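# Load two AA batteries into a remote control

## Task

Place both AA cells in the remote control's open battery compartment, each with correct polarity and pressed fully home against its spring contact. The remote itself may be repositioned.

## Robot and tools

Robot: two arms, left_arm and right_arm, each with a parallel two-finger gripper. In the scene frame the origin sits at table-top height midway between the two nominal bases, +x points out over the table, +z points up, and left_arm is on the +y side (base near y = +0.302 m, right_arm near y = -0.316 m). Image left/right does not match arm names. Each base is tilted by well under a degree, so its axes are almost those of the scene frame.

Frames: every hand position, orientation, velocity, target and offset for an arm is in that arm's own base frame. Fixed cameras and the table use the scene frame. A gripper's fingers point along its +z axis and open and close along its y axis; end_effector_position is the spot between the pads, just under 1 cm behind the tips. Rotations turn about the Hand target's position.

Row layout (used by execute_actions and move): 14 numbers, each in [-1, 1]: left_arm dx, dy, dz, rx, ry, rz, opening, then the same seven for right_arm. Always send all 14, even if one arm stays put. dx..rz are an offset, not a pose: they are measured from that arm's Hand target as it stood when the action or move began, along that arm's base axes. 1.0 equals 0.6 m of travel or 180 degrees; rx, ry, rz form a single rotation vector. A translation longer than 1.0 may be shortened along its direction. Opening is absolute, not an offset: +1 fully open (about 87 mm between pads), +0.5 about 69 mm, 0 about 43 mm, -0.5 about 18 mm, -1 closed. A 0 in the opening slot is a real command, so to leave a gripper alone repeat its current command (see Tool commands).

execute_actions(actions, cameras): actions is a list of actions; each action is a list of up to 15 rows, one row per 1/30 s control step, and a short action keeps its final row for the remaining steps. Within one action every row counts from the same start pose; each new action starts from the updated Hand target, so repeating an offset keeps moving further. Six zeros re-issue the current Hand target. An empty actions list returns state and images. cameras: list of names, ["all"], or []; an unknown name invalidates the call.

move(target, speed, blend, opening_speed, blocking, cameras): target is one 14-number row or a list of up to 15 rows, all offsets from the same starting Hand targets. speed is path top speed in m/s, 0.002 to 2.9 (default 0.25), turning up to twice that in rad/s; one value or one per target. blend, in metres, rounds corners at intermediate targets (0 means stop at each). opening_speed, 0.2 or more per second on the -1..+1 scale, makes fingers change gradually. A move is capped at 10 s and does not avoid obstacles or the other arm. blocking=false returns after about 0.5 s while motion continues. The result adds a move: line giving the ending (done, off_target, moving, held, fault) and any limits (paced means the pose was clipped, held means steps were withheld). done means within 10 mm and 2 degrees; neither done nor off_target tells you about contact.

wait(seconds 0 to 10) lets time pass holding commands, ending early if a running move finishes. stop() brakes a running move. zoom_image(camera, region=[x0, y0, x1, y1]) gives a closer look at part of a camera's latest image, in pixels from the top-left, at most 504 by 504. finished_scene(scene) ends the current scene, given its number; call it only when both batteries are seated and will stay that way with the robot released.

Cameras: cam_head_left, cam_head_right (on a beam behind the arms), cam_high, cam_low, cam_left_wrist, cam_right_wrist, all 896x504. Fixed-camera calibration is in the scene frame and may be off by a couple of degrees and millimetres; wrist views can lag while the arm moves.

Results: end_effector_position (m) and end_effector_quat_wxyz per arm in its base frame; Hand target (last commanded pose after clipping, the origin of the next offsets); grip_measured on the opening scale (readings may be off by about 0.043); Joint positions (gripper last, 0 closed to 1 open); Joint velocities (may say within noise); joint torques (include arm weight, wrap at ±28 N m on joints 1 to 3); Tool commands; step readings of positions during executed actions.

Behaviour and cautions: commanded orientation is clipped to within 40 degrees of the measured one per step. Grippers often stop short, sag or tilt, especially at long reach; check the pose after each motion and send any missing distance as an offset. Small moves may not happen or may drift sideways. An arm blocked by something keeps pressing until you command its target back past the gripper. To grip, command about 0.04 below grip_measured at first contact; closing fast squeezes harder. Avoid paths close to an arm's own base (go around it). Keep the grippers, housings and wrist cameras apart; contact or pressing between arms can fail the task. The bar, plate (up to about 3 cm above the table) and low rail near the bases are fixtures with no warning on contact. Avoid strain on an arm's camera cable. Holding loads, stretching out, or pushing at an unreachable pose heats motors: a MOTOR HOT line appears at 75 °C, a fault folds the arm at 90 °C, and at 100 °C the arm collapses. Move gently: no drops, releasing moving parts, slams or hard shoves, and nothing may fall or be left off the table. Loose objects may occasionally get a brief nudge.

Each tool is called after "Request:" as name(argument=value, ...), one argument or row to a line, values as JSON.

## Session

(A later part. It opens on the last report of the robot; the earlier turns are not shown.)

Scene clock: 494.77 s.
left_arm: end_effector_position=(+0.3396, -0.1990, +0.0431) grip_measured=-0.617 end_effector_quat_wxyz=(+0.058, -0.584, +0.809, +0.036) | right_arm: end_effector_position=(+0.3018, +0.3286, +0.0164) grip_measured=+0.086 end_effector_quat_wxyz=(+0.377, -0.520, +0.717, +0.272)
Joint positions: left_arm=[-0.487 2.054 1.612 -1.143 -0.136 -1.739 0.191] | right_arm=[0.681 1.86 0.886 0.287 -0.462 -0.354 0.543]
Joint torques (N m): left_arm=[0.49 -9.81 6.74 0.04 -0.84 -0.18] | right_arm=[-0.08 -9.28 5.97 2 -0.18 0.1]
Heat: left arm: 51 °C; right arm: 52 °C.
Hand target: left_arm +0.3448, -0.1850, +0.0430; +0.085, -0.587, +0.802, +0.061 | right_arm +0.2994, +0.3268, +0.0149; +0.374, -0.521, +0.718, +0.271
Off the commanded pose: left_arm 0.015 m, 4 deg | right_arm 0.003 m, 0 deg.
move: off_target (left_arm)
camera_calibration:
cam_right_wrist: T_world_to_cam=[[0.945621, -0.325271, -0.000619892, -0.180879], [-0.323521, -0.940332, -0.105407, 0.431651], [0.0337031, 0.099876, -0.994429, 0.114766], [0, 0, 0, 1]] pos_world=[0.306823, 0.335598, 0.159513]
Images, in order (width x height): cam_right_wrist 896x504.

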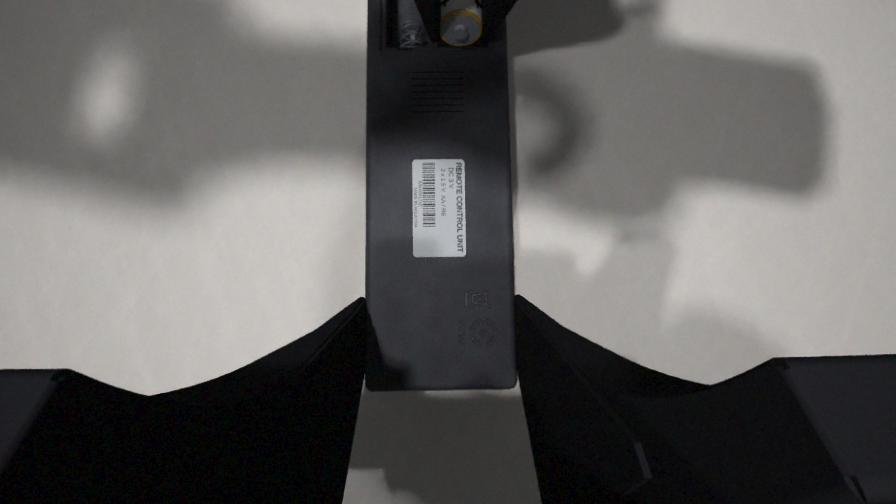

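Request:
move(
  target=[0.0095,0.0245,-0.004,0,0,0,-0.73, 0,0,0,0,0,0,0.0],
  speed=0.05,
  cameras=["cam_right_wrist"],
)

Request:
zoom_image(
  camera="cam_right_wrist",
  region=[340, 0, 540, 100],
)

Scene clock: 498.17 s.
left_arm: end_effector_position=(+0.3413, -0.1951, +0.0431) grip_measured=-0.617 end_effector_quat_wxyz=(+0.056, -0.580, +0.812, +0.036) | right_arm: end_effector_position=(+0.3037, +0.3302, +0.0187) grip_measured=+0.086 end_effector_quat_wxyz=(+0.383, -0.520, +0.713, +0.272)
Joint positions: left_arm=[-0.474 2.054 1.612 -1.141 -0.132 -1.715 0.191] | right_arm=[0.681 1.86 0.886 0.301 -0.462 -0.354 0.543]
Joint torques (N m): left_arm=[2.91 -10.61 5.53 0.17 -0.95 -0.07] | right_arm=[-0.06 -9.31 5.97 1.86 -0.17 0.1]
Heat: left arm: 51 °C; right arm: 52 °C.
Hand target: left_arm +0.3506, -0.1704, +0.0406; +0.085, -0.587, +0.802, +0.061 | right_arm +0.2994, +0.3268, +0.0148; +0.374, -0.521, +0.718, +0.271
Off the commanded pose: left_arm 0.027 m, 5 deg | right_arm 0.007 m, 1 deg.
move: off_target (left_arm)
camera_calibration:
cam_right_wrist: T_world_to_cam=[[0.945671, -0.325058, 0.00664176, -0.18243], [-0.32208, -0.939406, -0.117392, 0.43351], [0.0443983, 0.108875, -0.993063, 0.110502], [0, 0, 0, 1]] pos_world=[0.307238, 0.33591, 0.161838]
Images, in order (width x height): cam_right_wrist 896x504.

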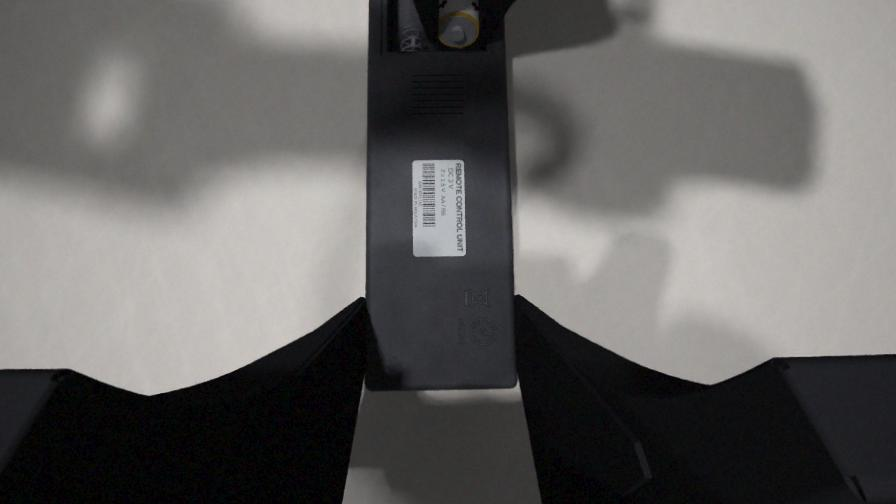

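Scaled by 2.520.

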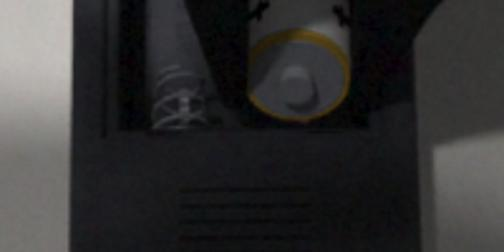

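Request:
move(
  target=[0.0,0.0,-0.004,0,0,0,-0.73, -0.0075,-0.0225,-0.014,0,0,0,0.0],
  speed=0.03,
  cameras=["cam_right_wrist"],
)

Request:
zoom_image(
  camera="cam_right_wrist",
  region=[340, 0, 540, 100],
)

Scene clock: 505.77 s.
left_arm: end_effector_position=(+0.3402, -0.1970, +0.0434) grip_measured=-0.617 end_effector_quat_wxyz=(+0.051, -0.579, +0.813, +0.033) | right_arm: end_effector_position=(+0.3019, +0.3274, +0.0150) grip_measured=+0.086 end_effector_quat_wxyz=(+0.394, -0.520, +0.707, +0.274)
Joint positions: left_arm=[-0.474 2.054 1.612 -1.141 -0.12 -1.714 0.191] | right_arm=[0.677 1.86 0.842 0.369 -0.468 -0.357 0.543]
Joint torques (N m): left_arm=[2.77 -10.44 5.23 0.25 -1 -0.01] | right_arm=[-1.77 -10.11 4.18 1.63 -0.3 -0.03]
Heat: left arm: 50 °C; right arm: 52 °C.
Hand target: left_arm +0.3506, -0.1703, +0.0382; +0.085, -0.587, +0.802, +0.061 | right_arm +0.2949, +0.3132, +0.0064; +0.374, -0.521, +0.718, +0.271
Off the commanded pose: left_arm 0.029 m, 5 deg | right_arm 0.018 m, 3 deg.
move: off_target (left_arm, right_arm)
camera_calibration:
cam_right_wrist: T_world_to_cam=[[0.946165, -0.323123, 0.019043, -0.18245], [-0.317478, -0.937883, -0.139939, 0.428305], [0.0630776, 0.12636, -0.989977, 0.0958325], [0, 0, 0, 1]] pos_world=[0.30256, 0.330637, 0.158283]
Images, in order (width x height): cam_right_wrist 896x504.

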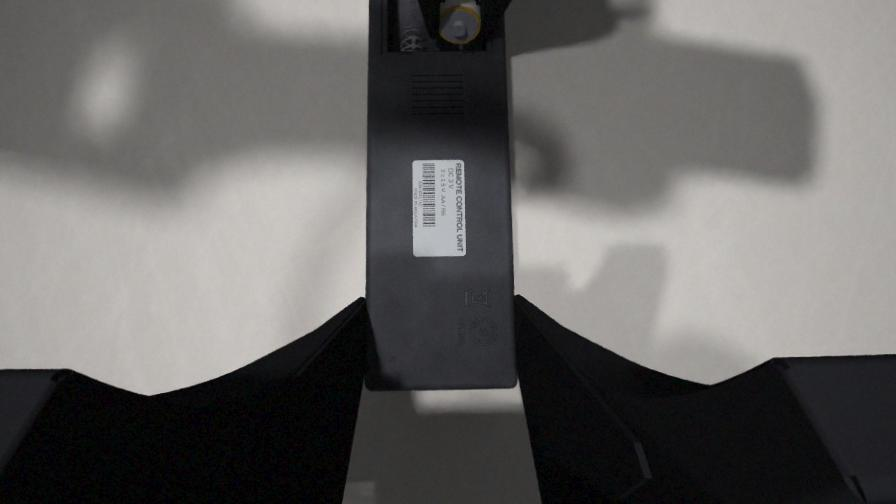

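Scaled by 2.520.

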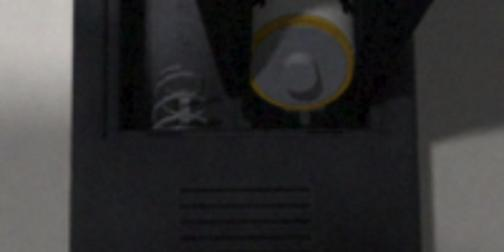

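Request:
move(
  target=[0.0055,0.0170,-0.010,0,0,0,-0.73, 0,0,0,0,0,0,0.0],
  speed=0.04,
  cameras=["cam_left_wrist","cam_right_wrist"],
)

Request:
zoom_image(
  camera="cam_left_wrist",
  region=[340, 90, 540, 340],
)

Request:
zoom_image(
  camera="cam_right_wrist",
  region=[340, 0, 540, 100],
)

Scene clock: 508.83 s.
left_arm: end_effector_position=(+0.3406, -0.1955, +0.0413) grip_measured=-0.617 end_effector_quat_wxyz=(+0.041, -0.575, +0.817, +0.027) | right_arm: end_effector_position=(+0.3019, +0.3276, +0.0152) grip_measured=+0.086 end_effector_quat_wxyz=(+0.394, -0.520, +0.706, +0.274)
Joint positions: left_arm=[-0.46 2.054 1.602 -1.127 -0.098 -1.687 0.191] | right_arm=[0.677 1.86 0.842 0.37 -0.469 -0.357 0.543]
Joint torques (N m): left_arm=[3.79 -10.37 4.07 0.38 -1.27 -0.02] | right_arm=[-1.78 -10.1 4.18 1.6 -0.29 -0.02]
Heat: left arm: 50 °C; right arm: 52 °C.
Hand target: left_arm +0.3539, -0.1602, +0.0322; +0.085, -0.587, +0.803, +0.061 | right_arm +0.2949, +0.3132, +0.0064; +0.374, -0.521, +0.718, +0.271
Off the commanded pose: left_arm 0.039 m, 7 deg | right_arm 0.018 m, 3 deg.
move: off_target (left_arm, right_arm)
camera_calibration:
cam_left_wrist: T_world_to_cam=[[0.940325, -0.340278, 0.000240657, -0.388407], [-0.245278, -0.677309, 0.693607, -0.0547627], [-0.235857, -0.652275, -0.720353, 0.127328], [0, 0, 0, 1]] pos_world=[0.381828, -0.0862049, 0.129798]
cam_right_wrist: T_world_to_cam=[[0.946411, -0.322369, 0.0195918, -0.182832], [-0.316586, -0.938009, -0.14111, 0.428387], [0.0638669, 0.127346, -0.9898, 0.0954267], [0, 0, 0, 1]] pos_world=[0.302561, 0.330739, 0.158485]
Images, in order (width x height): cam_left_wrist 896x504, cam_right_wrist 896x504.

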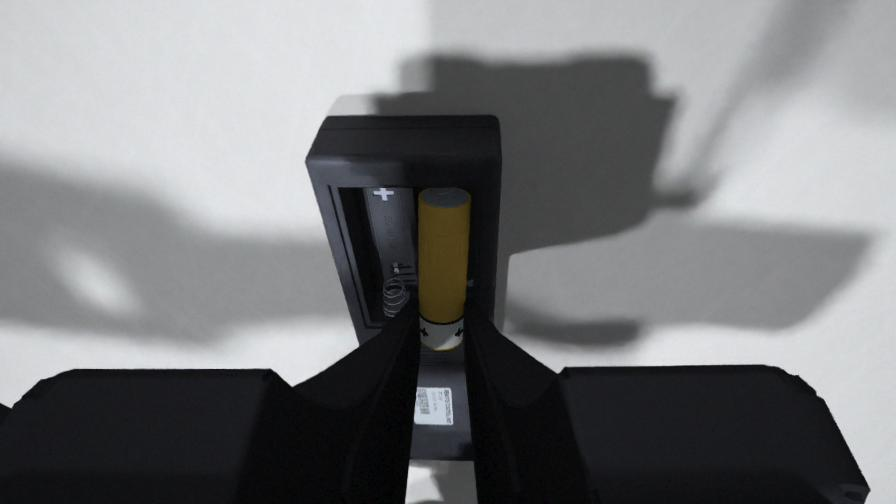

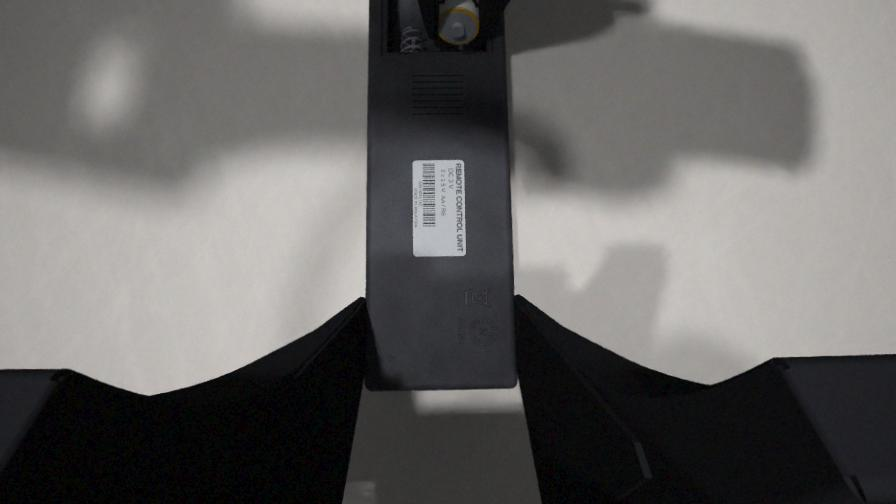

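Scaled by 2.016.

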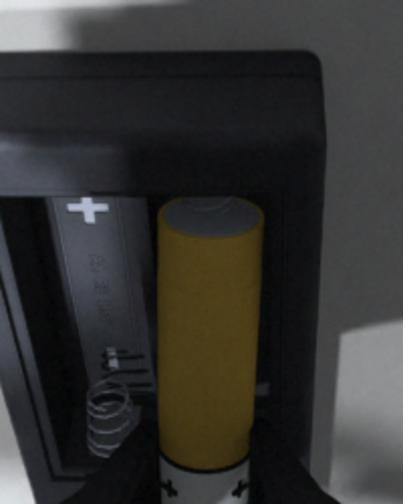

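Scaled by 2.520.

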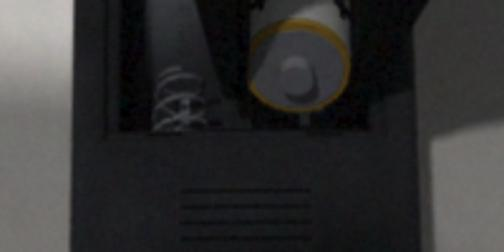

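Request:
move(
  target=[0.0010,0.0030,-0.014,0,0,0,-0.73, 0,0,0,0,0,0,0.0],
  speed=0.04,
  cameras=["cam_right_wrist"],
)

Request:
zoom_image(
  camera="cam_right_wrist",
  region=[340, 0, 540, 100],
)

Scene clock: 512.50 s.
left_arm: end_effector_position=(+0.3397, -0.1958, +0.0360) grip_measured=-0.617 end_effector_quat_wxyz=(+0.039, -0.571, +0.819, +0.024) | right_arm: end_effector_position=(+0.3020, +0.3277, +0.0153) grip_measured=+0.086 end_effector_quat_wxyz=(+0.395, -0.520, +0.706, +0.274)
Joint positions: left_arm=[-0.458 2.054 1.579 -1.1 -0.091 -1.677 0.191] | right_arm=[0.677 1.86 0.842 0.371 -0.469 -0.357 0.543]
Joint torques (N m): left_arm=[3.9 -9.89 3.66 0.4 -1.29 -0.14] | right_arm=[-1.78 -10.13 4.18 1.6 -0.29 -0.02]
Heat: left arm: 50 °C; right arm: 52 °C.
Hand target: left_arm +0.3545, -0.1583, +0.0238; +0.085, -0.587, +0.803, +0.061 | right_arm +0.2949, +0.3132, +0.0064; +0.374, -0.521, +0.718, +0.271
Off the commanded pose: left_arm 0.042 m, 7 deg | right_arm 0.018 m, 3 deg.
move: off_target (left_arm, right_arm)
camera_calibration:
cam_right_wrist: T_world_to_cam=[[0.946431, -0.322302, 0.0197299, -0.182884], [-0.316485, -0.938004, -0.14137, 0.42841], [0.0640705, 0.127553, -0.98976, 0.0953898], [0, 0, 0, 1]] pos_world=[0.302561, 0.330739, 0.158586]
Images, in order (width x height): cam_right_wrist 896x504.

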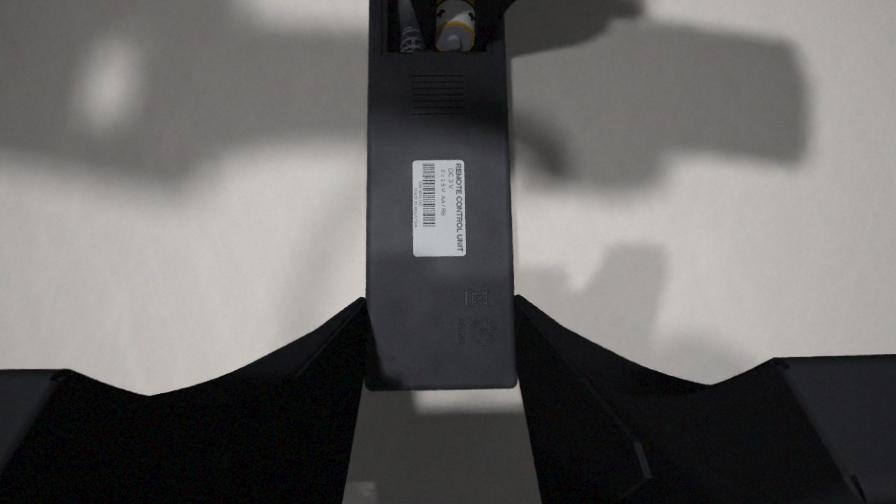

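Scaled by 2.520.

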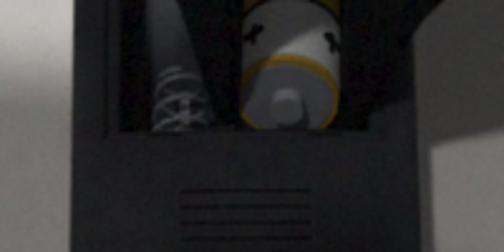

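Request:
move(
  target=[0.0010,0.0030,-0.014,0,0,0,-0.73, 0,0,0,0,0,0,0.0],
  speed=0.04,
  cameras=["cam_left_wrist", "cam_right_wrist"],
)

Request:
zoom_image(
  camera="cam_left_wrist",
  region=[340, 90, 540, 340],
)

Request:
zoom_image(
  camera="cam_right_wrist",
  region=[340, 0, 540, 100],
)

Scene clock: 517.40 s.
left_arm: end_effector_position=(+0.3395, -0.1958, +0.0342) grip_measured=-0.618 end_effector_quat_wxyz=(+0.033, -0.570, +0.821, +0.020) | right_arm: end_effector_position=(+0.3020, +0.3277, +0.0153) grip_measured=+0.086 end_effector_quat_wxyz=(+0.395, -0.520, +0.706, +0.274)
Joint positions: left_arm=[-0.453 2.054 1.57 -1.089 -0.078 -1.667 0.191] | right_arm=[0.677 1.86 0.842 0.371 -0.469 -0.357 0.543]
Joint torques (N m): left_arm=[3.79 -9.58 3.07 0.65 -1.43 -0.08] | right_arm=[-1.8 -10.09 4.15 1.6 -0.29 -0.02]
Heat: left arm: 50 °C; right arm: 52 °C.
Hand target: left_arm +0.3551, -0.1566, +0.0155; +0.085, -0.587, +0.802, +0.061 | right_arm +0.2949, +0.3132, +0.0064; +0.374, -0.521, +0.718, +0.271
Off the commanded pose: left_arm 0.046 m, 8 deg | right_arm 0.018 m, 3 deg.
move: off_target (left_arm, right_arm)
camera_calibration:
cam_left_wrist: T_world_to_cam=[[0.935889, -0.352287, 0.00242601, -0.388358], [-0.250378, -0.660279, 0.708055, -0.0456571], [-0.247837, -0.663268, -0.706153, 0.123081], [0, 0, 0, 1]] pos_world=[0.382532, -0.0853247, 0.120184]
cam_right_wrist: T_world_to_cam=[[0.946431, -0.322302, 0.0197299, -0.182884], [-0.316485, -0.938004, -0.14137, 0.42841], [0.0640705, 0.127553, -0.98976, 0.0953898], [0, 0, 0, 1]] pos_world=[0.302561, 0.330739, 0.158586]
Images, in order (width x height): cam_left_wrist 896x504, cam_right_wrist 896x504.

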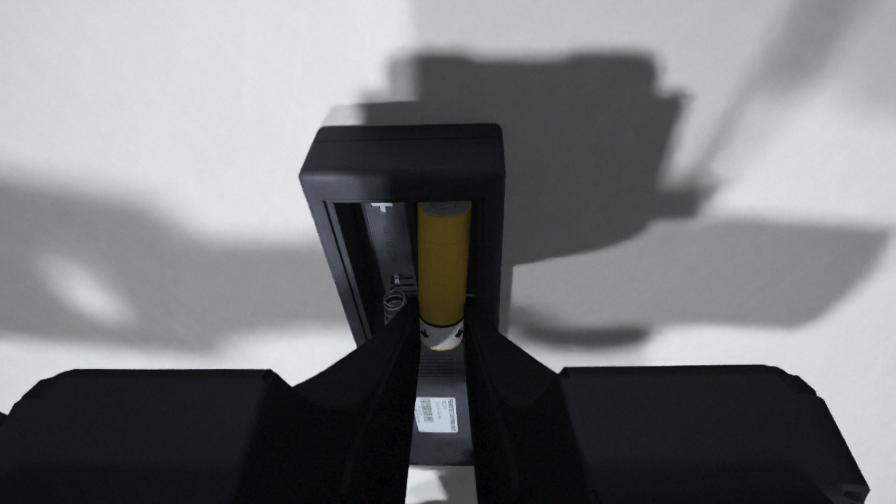

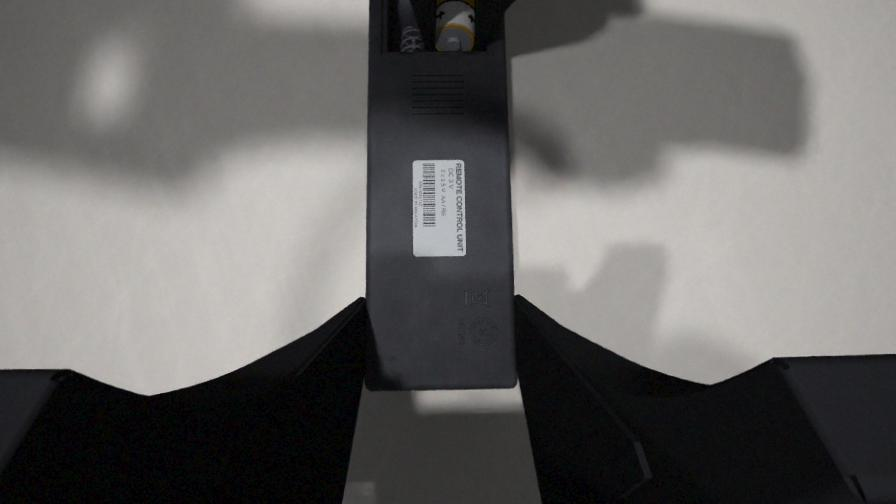

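Scaled by 2.016.

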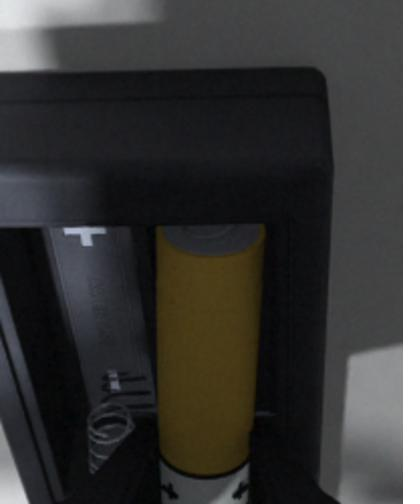

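Scaled by 2.520.

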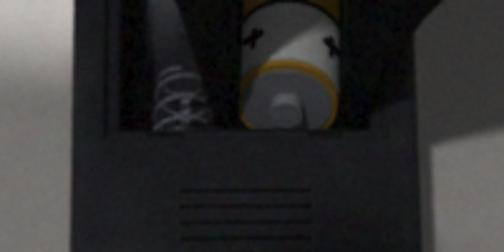

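Request:
move(
  target=[0.0010,0.0030,-0.014,0,0,0,-0.73, 0,0,0,0,0,0,0.0],
  speed=0.04,
  cameras=["cam_right_wrist"],
)

Request:
zoom_image(
  camera="cam_right_wrist",
  region=[340, 0, 540, 100],
)

Scene clock: 520.47 s.
left_arm: end_effector_position=(+0.3393, -0.1958, +0.0331) grip_measured=-0.618 end_effector_quat_wxyz=(+0.031, -0.569, +0.822, +0.014) | right_arm: end_effector_position=(+0.3018, +0.3277, +0.0153) grip_measured=+0.086 end_effector_quat_wxyz=(+0.394, -0.519, +0.707, +0.275)
Joint positions: left_arm=[-0.448 2.047 1.553 -1.07 -0.068 -1.659 0.191] | right_arm=[0.677 1.86 0.842 0.371 -0.47 -0.354 0.543]
Joint torques (N m): left_arm=[4.11 -7.72 2.85 0.68 -1.55 -0.21] | right_arm=[-1.78 -10.11 4.15 1.6 -0.29 -0.06]
Heat: left arm: 50 °C; right arm: 53 °C.
Hand target: left_arm +0.3556, -0.1548, +0.0070; +0.085, -0.587, +0.803, +0.061 | right_arm +0.2949, +0.3133, +0.0064; +0.374, -0.521, +0.718, +0.271
Off the commanded pose: left_arm 0.051 m, 9 deg | right_arm 0.018 m, 3 deg.
move: off_target (left_arm, right_arm)
camera_calibration:
cam_right_wrist: T_world_to_cam=[[0.946097, -0.323422, 0.0172995, -0.182152], [-0.317899, -0.93751, -0.141477, 0.428629], [0.0619753, 0.128352, -0.98979, 0.0957694], [0, 0, 0, 1]] pos_world=[0.302659, 0.330639, 0.158584]
Images, in order (width x height): cam_right_wrist 896x504.

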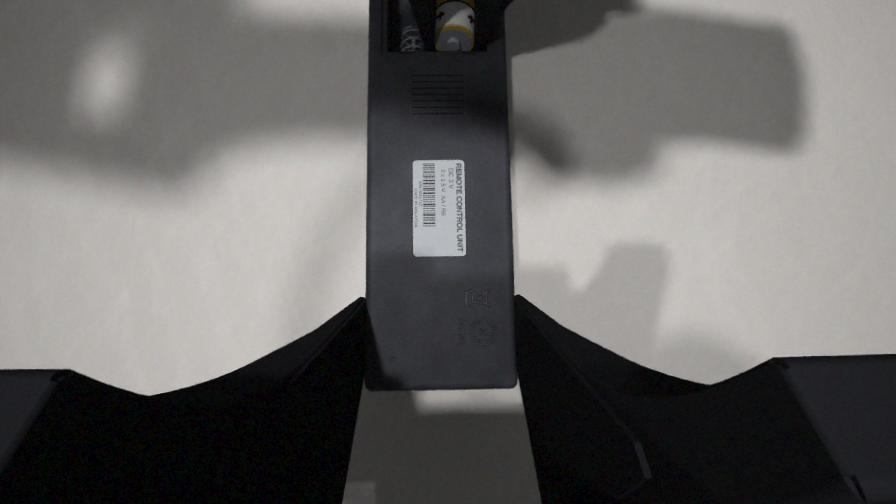

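Scaled by 2.520.

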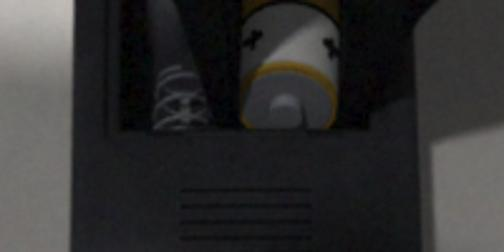

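Request:
move(
  target=[-0.0232,-0.0557,0.0267,0,0,0,-0.73, 0,0,0,0,0,0,0.0],
  speed=0.04,
  cameras=["cam_right_wrist"],
)

Request:
zoom_image(
  camera="cam_right_wrist",
  region=[340, 0, 540, 100],
)

Scene clock: 534.60 s.
left_arm: end_effector_position=(+0.3386, -0.1991, +0.0342) grip_measured=-0.618 end_effector_quat_wxyz=(+0.069, -0.577, +0.813, +0.033) | right_arm: end_effector_position=(+0.3017, +0.3263, +0.0147) grip_measured=+0.086 end_effector_quat_wxyz=(+0.392, -0.519, +0.708, +0.277)
Joint positions: left_arm=[-0.496 2.045 1.563 -1.087 -0.153 -1.731 0.191] | right_arm=[0.671 1.86 0.841 0.367 -0.477 -0.354 0.543]
Joint torques (N m): left_arm=[0.46 -7.98 6.02 0.23 -0.71 -0.34] | right_arm=[-1.32 -10.1 4.23 1.63 -0.21 -0.07]
Heat: left arm: 49 °C; right arm: 53 °C.
Hand target: left_arm +0.3417, -0.1882, +0.0229; +0.085, -0.587, +0.803, +0.061 | right_arm +0.2949, +0.3132, +0.0064; +0.374, -0.521, +0.718, +0.271
Off the commanded pose: left_arm 0.016 m, 4 deg | right_arm 0.017 m, 2 deg.
move: off_target (left_arm, right_arm)
camera_calibration:
cam_right_wrist: T_world_to_cam=[[0.946362, -0.322931, 0.0106786, -0.182698], [-0.318344, -0.937555, -0.140169, 0.427271], [0.0552765, 0.129251, -0.99007, 0.0971], [0, 0, 0, 1]] pos_world=[0.30355, 0.329041, 0.157977]
Images, in order (width x height): cam_right_wrist 896x504.

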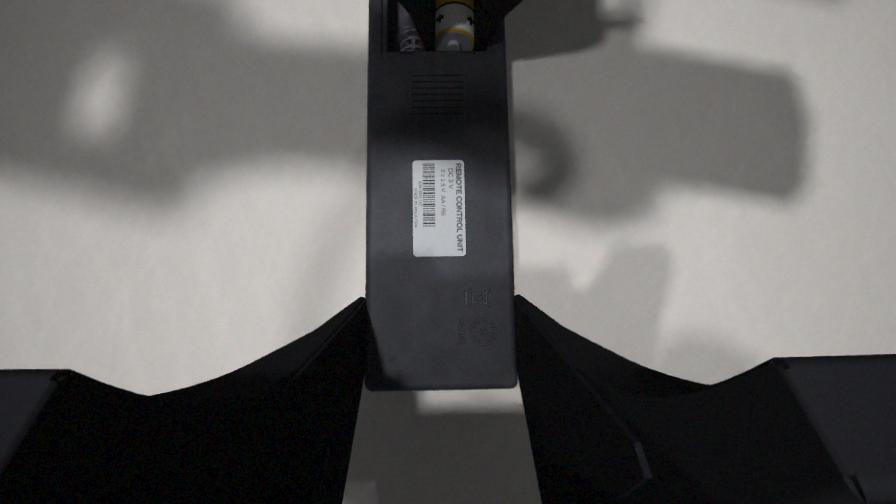

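Scaled by 2.520.

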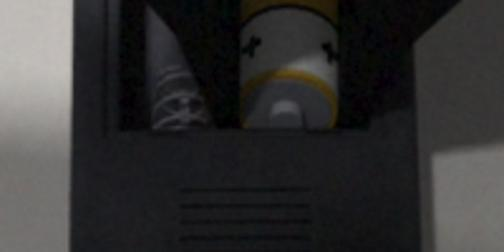

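Request:
move(
  target=[
    [0,0,0.008,0,0,0,-0.73, 0,0,0,0,0,0,0.0],
    [0,0,0.008,0,0,0,-0.54, 0,0,0,0,0,0,0.0],
    [-0.002,-0.015,0.055,0,0,0,-0.54, 0,0,0,0,0,0,0.0],
  ],
  speed=0.04,
  opening_speed=0.3,
  cameras=["cam_left_wrist", "cam_right_wrist"],
)

Request:
zoom_image(
  camera="cam_left_wrist",
  region=[320, 90, 560, 380],
)

Request:
zoom_image(
  camera="cam_right_wrist",
  region=[340, 0, 540, 100],
)

Scene clock: 541.00 s.
left_arm: end_effector_position=(+0.3409, -0.1955, +0.0564) grip_measured=-0.540 end_effector_quat_wxyz=(+0.083, -0.589, +0.802, +0.054) | right_arm: end_effector_position=(+0.3027, +0.3249, +0.0146) grip_measured=+0.086 end_effector_quat_wxyz=(+0.393, -0.518, +0.707, +0.277)
Joint positions: left_arm=[-0.506 2.053 1.666 -1.213 -0.196 -1.774 0.23] | right_arm=[0.667 1.86 0.84 0.369 -0.48 -0.357 0.543]
Joint torques (N m): left_arm=[-0.53 -9.57 6.99 0.08 -0.26 -0.19] | right_arm=[-0.91 -10.09 4.41 1.61 -0.18 -0.04]
Heat: left arm: 49 °C; right arm: 53 °C.
Hand target: left_arm +0.3405, -0.1972, +0.0559; +0.085, -0.587, +0.802, +0.061 | right_arm +0.2949, +0.3133, +0.0064; +0.374, -0.521, +0.718, +0.271
Off the commanded pose: left_arm 0.002 m, 1 deg | right_arm 0.016 m, 3 deg.
move: off_target (right_arm); target 2's new opening was sent with left_arm's hand 0.013 m and 4 deg from that target
camera_calibration:
cam_left_wrist: T_world_to_cam=[[0.952567, -0.304231, 0.00776148, -0.386181], [-0.243625, -0.747027, 0.618544, -0.0750452], [-0.182382, -0.591095, -0.785712, 0.135741], [0, 0, 0, 1]] pos_world=[0.374337, -0.0933134, 0.156069]
cam_right_wrist: T_world_to_cam=[[0.946169, -0.323455, 0.0118385, -0.183766], [-0.318635, -0.93725, -0.141543, 0.426374], [0.0568785, 0.130152, -0.989861, 0.0963306], [0, 0, 0, 1]] pos_world=[0.304252, 0.327641, 0.15788]
Images, in order (width x height): cam_left_wrist 896x504, cam_right_wrist 896x504.

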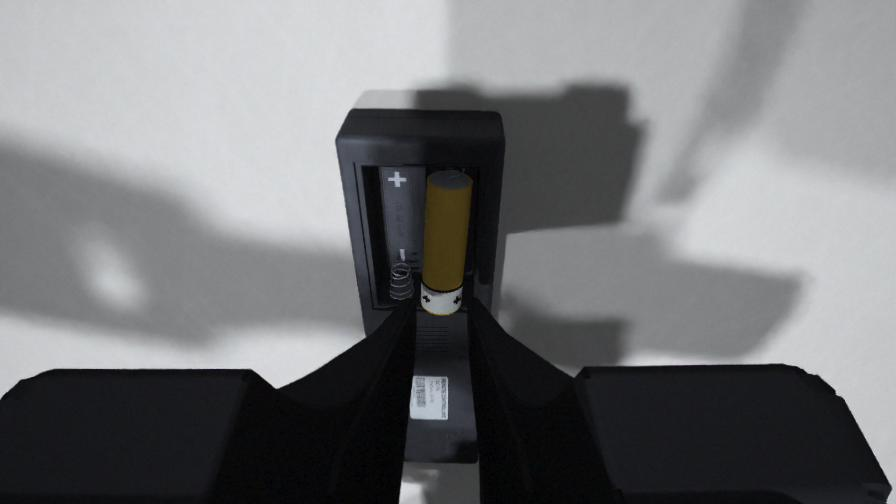

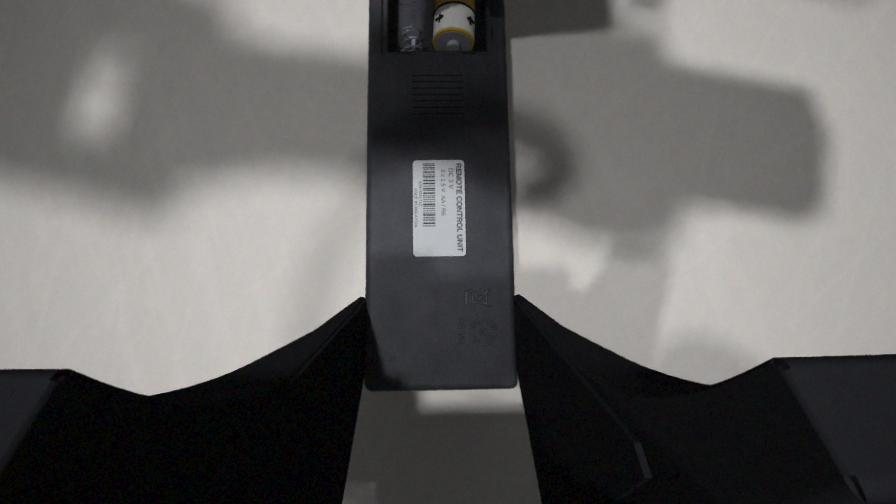

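Scaled by 1.738.

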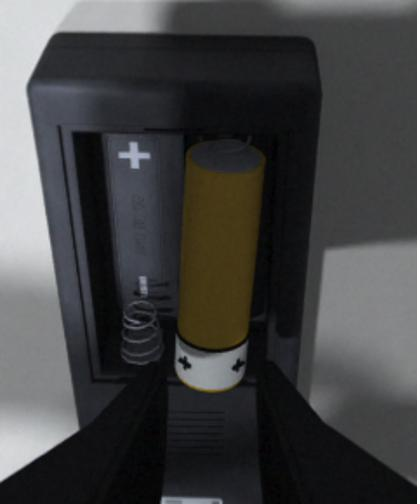

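Scaled by 2.520.

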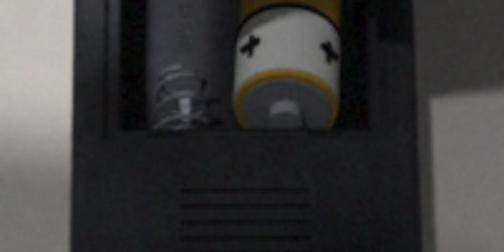

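Request:
move(
  target=[
    [0,0,0.02,-0.0634,0.0210,-0.0022,-0.45, 0,0,0,0,0,0,0.0],
    [-0.0048,-0.0147,0.0168,-0.0634,0.0210,-0.0022,-0.667, 0,0,0,0,0,0,0.0],
  ],
  speed=0.06,
  opening_speed=0.6,
  cameras=["cam_left_wrist"],
)

Request:
zoom_image(
  camera="cam_left_wrist",
  region=[320, 90, 560, 380],
)

Scene clock: 570.33 s.
left_arm: end_effector_position=(+0.3381, -0.2020, +0.0608) grip_measured=-0.667 end_effector_quat_wxyz=(-0.002, -0.587, +0.810, +0.011) | right_arm: end_effector_position=(+0.3027, +0.3249, +0.0146) grip_measured=+0.086 end_effector_quat_wxyz=(+0.393, -0.518, +0.707, +0.277)
Joint positions: left_arm=[-0.437 2.053 1.666 -1.205 -0.007 -1.691 0.167] | right_arm=[0.667 1.86 0.84 0.369 -0.48 -0.357 0.543]
Joint torques (N m): left_arm=[-0.69 -12.88 5.01 0.32 0.11 -0.16] | right_arm=[-0.91 -10.09 4.41 1.61 -0.18 -0.04]
Heat: left arm: 51 °C; right arm: 54 °C.
Hand target: left_arm +0.3376, -0.2060, +0.0660; +0.000, -0.588, +0.809, +0.000 | right_arm +0.2949, +0.3133, +0.0064; +0.374, -0.521, +0.718, +0.271
Off the commanded pose: left_arm 0.007 m, 1 deg | right_arm 0.016 m, 3 deg.
move: off_target (right_arm)
camera_calibration:
cam_left_wrist: T_world_to_cam=[[0.949192, -0.313925, -0.0220398, -0.384496], [-0.190297, -0.628344, 0.754302, -0.0856386], [-0.250643, -0.711783, -0.656158, 0.125623], [0, 0, 0, 1]] pos_world=[0.38015, -0.0850968, 0.138552]
Images, in order (width x height): cam_left_wrist 896x504.

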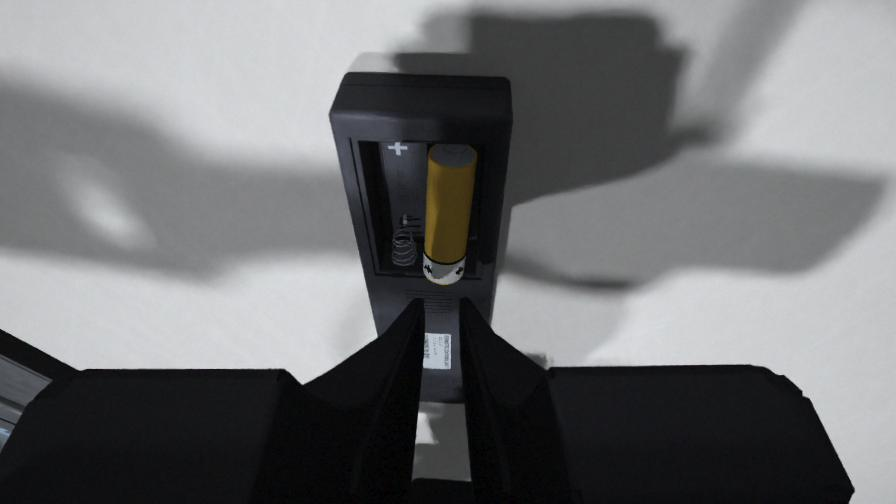

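Scaled by 1.738.

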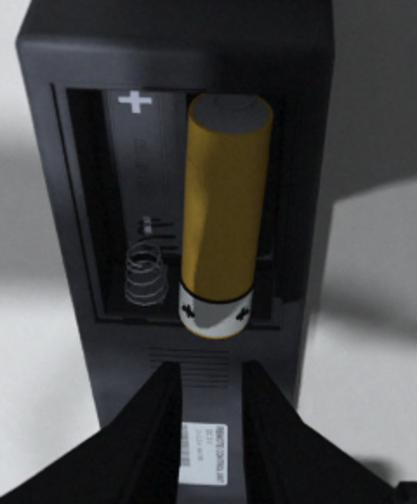

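Request:
move(
  target=[-0.002,0.0008,-0.02,0,0,0,-0.667, 0,0,0,0,0,0,0.0],
  speed=0.05,
  cameras=["cam_left_wrist"],
)

Request:
zoom_image(
  camera="cam_left_wrist",
  region=[320, 90, 560, 380],
)

Scene clock: 576.83 s.
left_arm: end_effector_position=(+0.3384, -0.2021, +0.0511) grip_measured=-0.667 end_effector_quat_wxyz=(+0.000, -0.587, +0.809, +0.007) | right_arm: end_effector_position=(+0.3027, +0.3249, +0.0146) grip_measured=+0.086 end_effector_quat_wxyz=(+0.393, -0.518, +0.707, +0.277)
Joint positions: left_arm=[-0.437 2.053 1.627 -1.158 -0.007 -1.692 0.167] | right_arm=[0.667 1.86 0.84 0.369 -0.48 -0.357 0.543]
Joint torques (N m): left_arm=[-0.24 -12.36 4.62 0.34 0.02 -0.14] | right_arm=[-0.92 -10.09 4.42 1.61 -0.17 -0.03]
Heat: left arm: 53 °C; right arm: 54 °C.
Hand target: left_arm +0.3365, -0.2056, +0.0540; +0.000, -0.588, +0.809, +0.000 | right_arm +0.2949, +0.3133, +0.0064; +0.374, -0.521, +0.718, +0.271
Off the commanded pose: left_arm 0.005 m, 1 deg | right_arm 0.016 m, 3 deg.
move: off_target (right_arm)
camera_calibration:
cam_left_wrist: T_world_to_cam=[[0.949446, -0.313595, -0.0144714, -0.385416], [-0.195253, -0.62599, 0.754992, -0.0761824], [-0.245821, -0.713999, -0.655574, 0.117162], [0, 0, 0, 1]] pos_world=[0.379858, -0.0849006, 0.128748]
Images, in order (width x height): cam_left_wrist 896x504.

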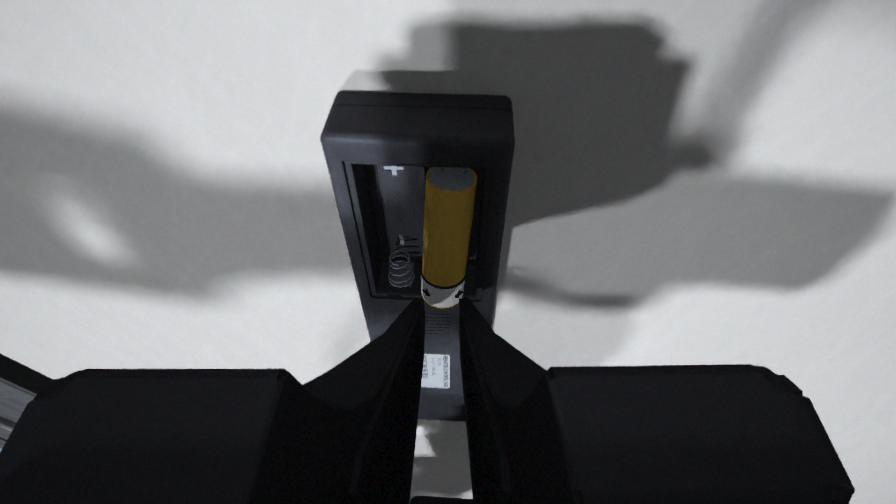

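Scaled by 1.738.

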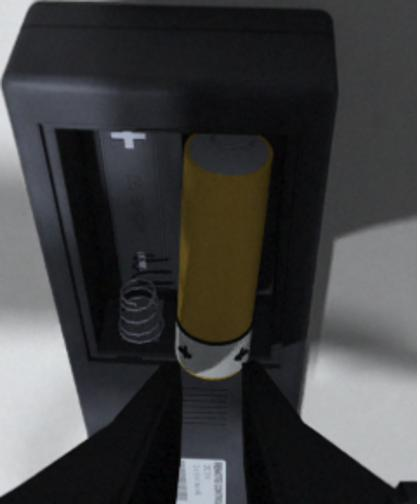

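Request:
move(
  target=[0.0050,-0.0015,-0.009,0,0,0,-0.667, 0,0,0,0,0,0,0.0],
  speed=0.05,
  cameras=["cam_left_wrist"],
)

Request:
zoom_image(
  camera="cam_left_wrist",
  region=[320, 90, 560, 380],
)

Scene clock: 581.67 s.
left_arm: end_effector_position=(+0.3416, -0.2036, +0.0511) grip_measured=-0.667 end_effector_quat_wxyz=(+0.004, -0.587, +0.809, +0.001) | right_arm: end_effector_position=(+0.3027, +0.3249, +0.0146) grip_measured=+0.086 end_effector_quat_wxyz=(+0.393, -0.518, +0.707, +0.277)
Joint positions: left_arm=[-0.437 2.053 1.627 -1.144 -0.007 -1.692 0.167] | right_arm=[0.667 1.86 0.84 0.369 -0.48 -0.357 0.543]
Joint torques (N m): left_arm=[-0.27 -10.96 4.81 0.42 0.04 -0.18] | right_arm=[-0.91 -10.1 4.41 1.61 -0.18 -0.04]
Heat: left arm: 54 °C; right arm: 54 °C.
Hand target: left_arm +0.3395, -0.2065, +0.0487; +0.000, -0.588, +0.809, +0.000 | right_arm +0.2949, +0.3133, +0.0064; +0.374, -0.521, +0.718, +0.271
Off the commanded pose: left_arm 0.004 m, 0 deg | right_arm 0.016 m, 3 deg.
move: off_target (right_arm)
camera_calibration:
cam_left_wrist: T_world_to_cam=[[0.94952, -0.313707, -0.0000738271, -0.389853], [-0.205227, -0.621353, 0.756176, -0.0722839], [-0.237263, -0.717989, -0.654368, 0.113101], [0, 0, 0, 1]] pos_world=[0.382173, -0.0860077, 0.128641]
Images, in order (width x height): cam_left_wrist 896x504.

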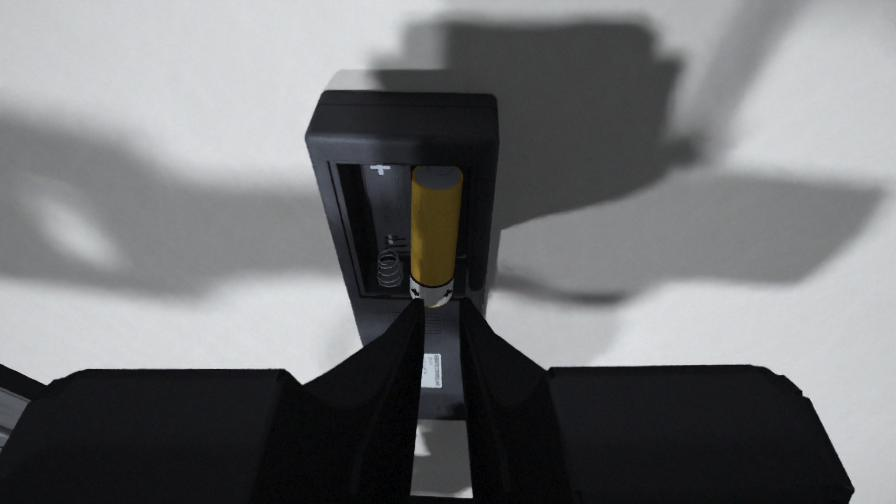

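Scaled by 1.738.

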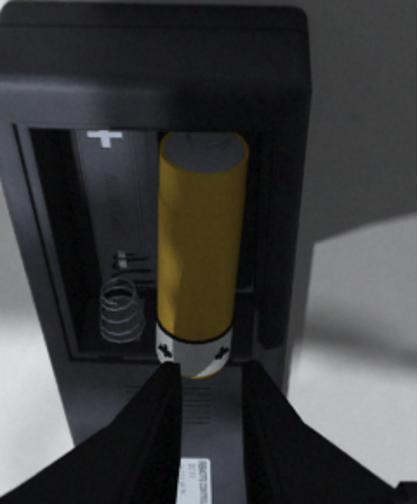

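Request:
move(
  target=[
    [-0.002,0.001,-0.031,0,0,0,-0.667, 0,0,0,0,0,0,0.0],
    [0.0075,0.0300,-0.045,0,0,0,-0.667, 0,0,0,0,0,0,0.0],
  ],
  speed=0.03,
  cameras=["cam_left_wrist","cam_right_wrist"],
)

Request:
zoom_image(
  camera="cam_left_wrist",
  region=[320, 90, 560, 380],
)

Request:
zoom_image(
  camera="cam_right_wrist",
  region=[340, 0, 540, 100],
)

Scene clock: 649.47 s.
left_arm: end_effector_position=(+0.3396, -0.2014, +0.0411) grip_measured=-0.666 end_effector_quat_wxyz=(-0.020, -0.583, +0.812, -0.020) | right_arm: end_effector_position=(+0.3018, +0.3252, +0.0145) grip_measured=+0.086 end_effector_quat_wxyz=(+0.391, -0.517, +0.708, +0.280)
Joint positions: left_arm=[-0.406 2.043 1.56 -1.075 0.054 -1.651 0.167] | right_arm=[0.667 1.86 0.84 0.367 -0.484 -0.352 0.543]
Joint torques (N m): left_arm=[1.05 -8.81 2.8 0.71 -0.57 -0.17] | right_arm=[-0.92 -10.09 4.41 1.62 -0.14 -0.09]
Heat: left arm: 55 °C; right arm: 55 °C.
Hand target: left_arm +0.3439, -0.1885, +0.0217; +0.000, -0.588, +0.809, +0.000 | right_arm +0.2949, +0.3133, +0.0064; +0.374, -0.521, +0.718, +0.271
Off the commanded pose: left_arm 0.024 m, 3 deg | right_arm 0.016 m, 2 deg.
move: off_target (left_arm, right_arm)
camera_calibration:
cam_left_wrist: T_world_to_cam=[[0.946143, -0.323687, 0.006358, -0.388298], [-0.201027, -0.571986, 0.795249, -0.0568027], [-0.253775, -0.753697, -0.60625, 0.104021], [0, 0, 0, 1]] pos_world=[0.382364, -0.0797769, 0.110704]
cam_right_wrist: T_world_to_cam=[[0.94617, -0.323635, 0.00476156, -0.182708], [-0.319755, -0.936907, -0.141284, 0.426485], [0.0501857, 0.132157, -0.989958, 0.0976286], [0, 0, 0, 1]] pos_world=[0.304344, 0.327544, 0.157774]
Images, in order (width x height): cam_left_wrist 896x504, cam_right_wrist 896x504.

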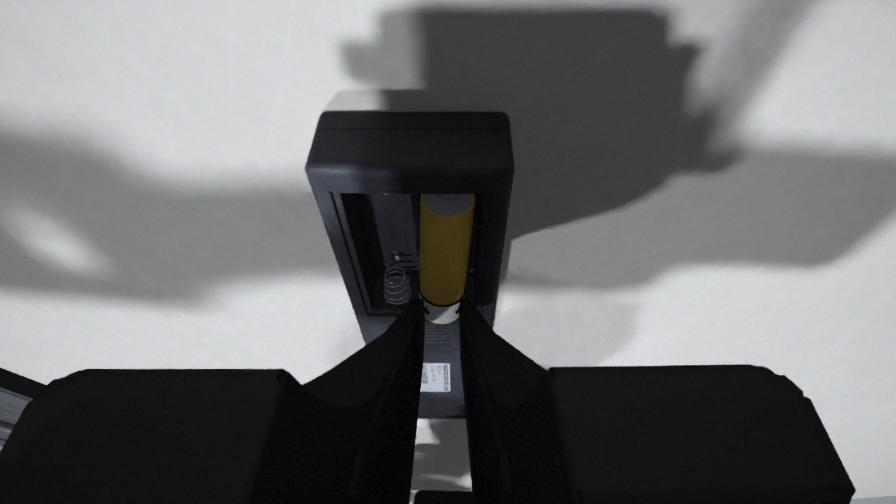

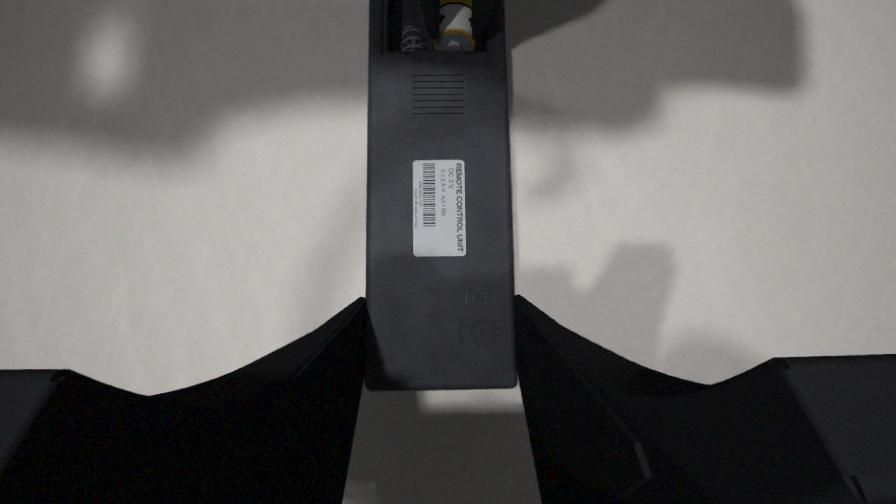

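Scaled by 1.738.

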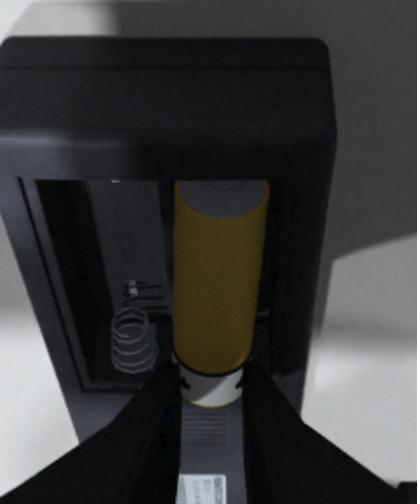

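Scaled by 2.520.

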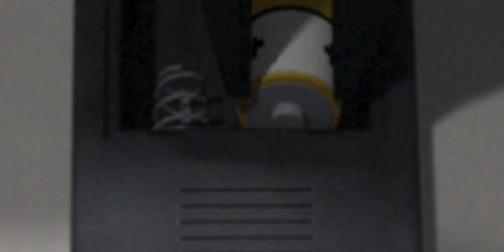

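Request:
move(
  target=[0.0108,-0.021,0.0167,0,0,0,-0.667, 0,0,0,0,0,0,0.0],
  speed=0.03,
  cameras=["cam_left_wrist","cam_right_wrist"],
)

Request:
zoom_image(
  camera="cam_left_wrist",
  region=[320, 90, 560, 380],
)

Request:
zoom_image(
  camera="cam_right_wrist",
  region=[340, 0, 540, 100],
)

Scene clock: 664.43 s.
left_arm: end_effector_position=(+0.3404, -0.2020, +0.0428) grip_measured=-0.666 end_effector_quat_wxyz=(-0.018, -0.583, +0.812, -0.008) | right_arm: end_effector_position=(+0.3018, +0.3252, +0.0145) grip_measured=+0.086 end_effector_quat_wxyz=(+0.391, -0.517, +0.708, +0.280)
Joint positions: left_arm=[-0.413 2.062 1.599 -1.113 0.039 -1.658 0.167] | right_arm=[0.667 1.86 0.84 0.367 -0.484 -0.352 0.543]
Joint torques (N m): left_arm=[-0.38 -7.91 6.45 0.63 -0.36 -0.28] | right_arm=[-0.92 -10.06 4.41 1.63 -0.13 -0.09]
Heat: left arm: 51 °C; right arm: 55 °C.
Hand target: left_arm +0.3505, -0.2010, +0.0318; +0.000, -0.588, +0.809, +0.000 | right_arm +0.2949, +0.3133, +0.0064; +0.374, -0.521, +0.718, +0.271
Off the commanded pose: left_arm 0.015 m, 2 deg | right_arm 0.016 m, 2 deg.
move: off_target (left_arm, right_arm)
camera_calibration:
cam_left_wrist: T_world_to_cam=[[0.946136, -0.32358, -0.011034, -0.388492], [-0.192246, -0.588889, 0.785017, -0.0642885], [-0.260514, -0.740612, -0.619376, 0.110335], [0, 0, 0, 1]] pos_world=[0.383951, -0.0818515, 0.11452]
cam_right_wrist: T_world_to_cam=[[0.94617, -0.323635, 0.00476156, -0.182708], [-0.319755, -0.936907, -0.141284, 0.426485], [0.0501857, 0.132157, -0.989958, 0.0976286], [0, 0, 0, 1]] pos_world=[0.304344, 0.327544, 0.157774]
Images, in order (width x height): cam_left_wrist 896x504, cam_right_wrist 896x504.

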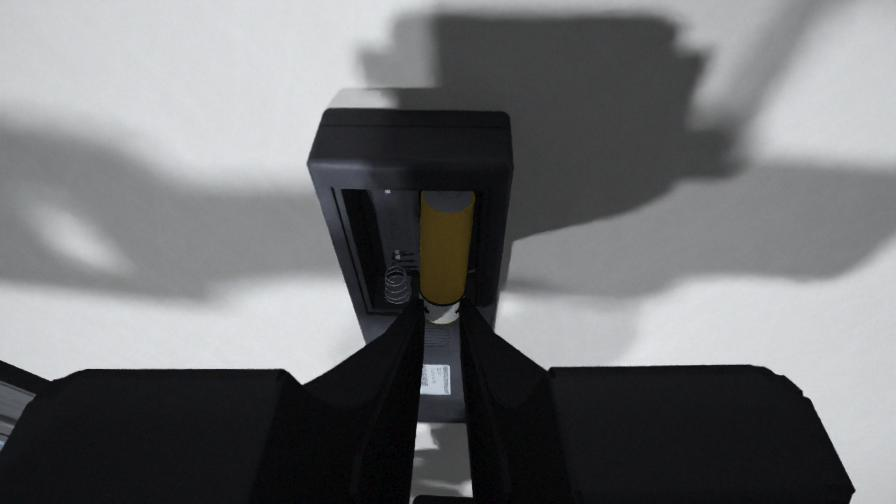

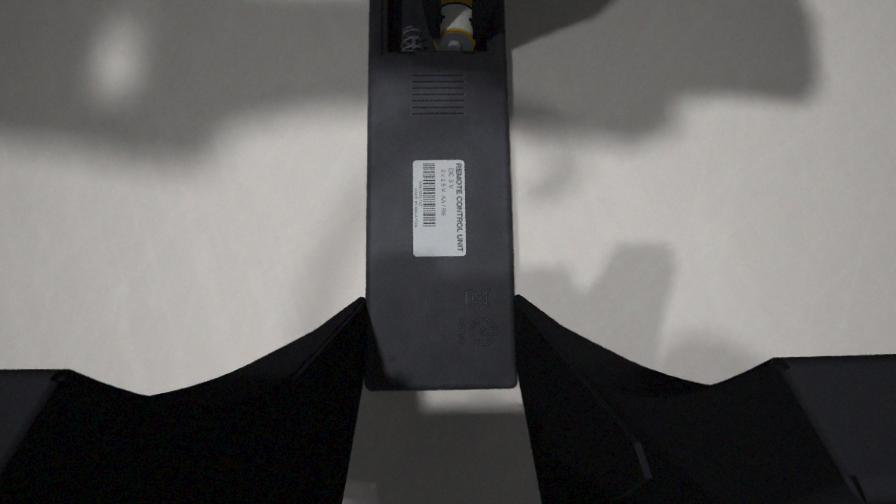

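Scaled by 1.738.

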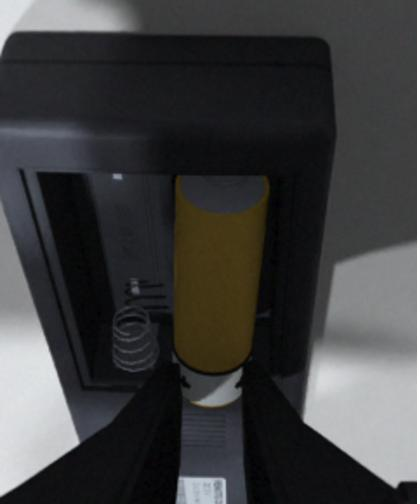

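Scaled by 2.520.

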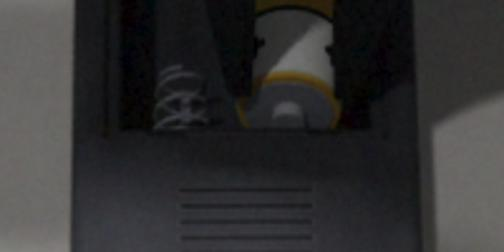

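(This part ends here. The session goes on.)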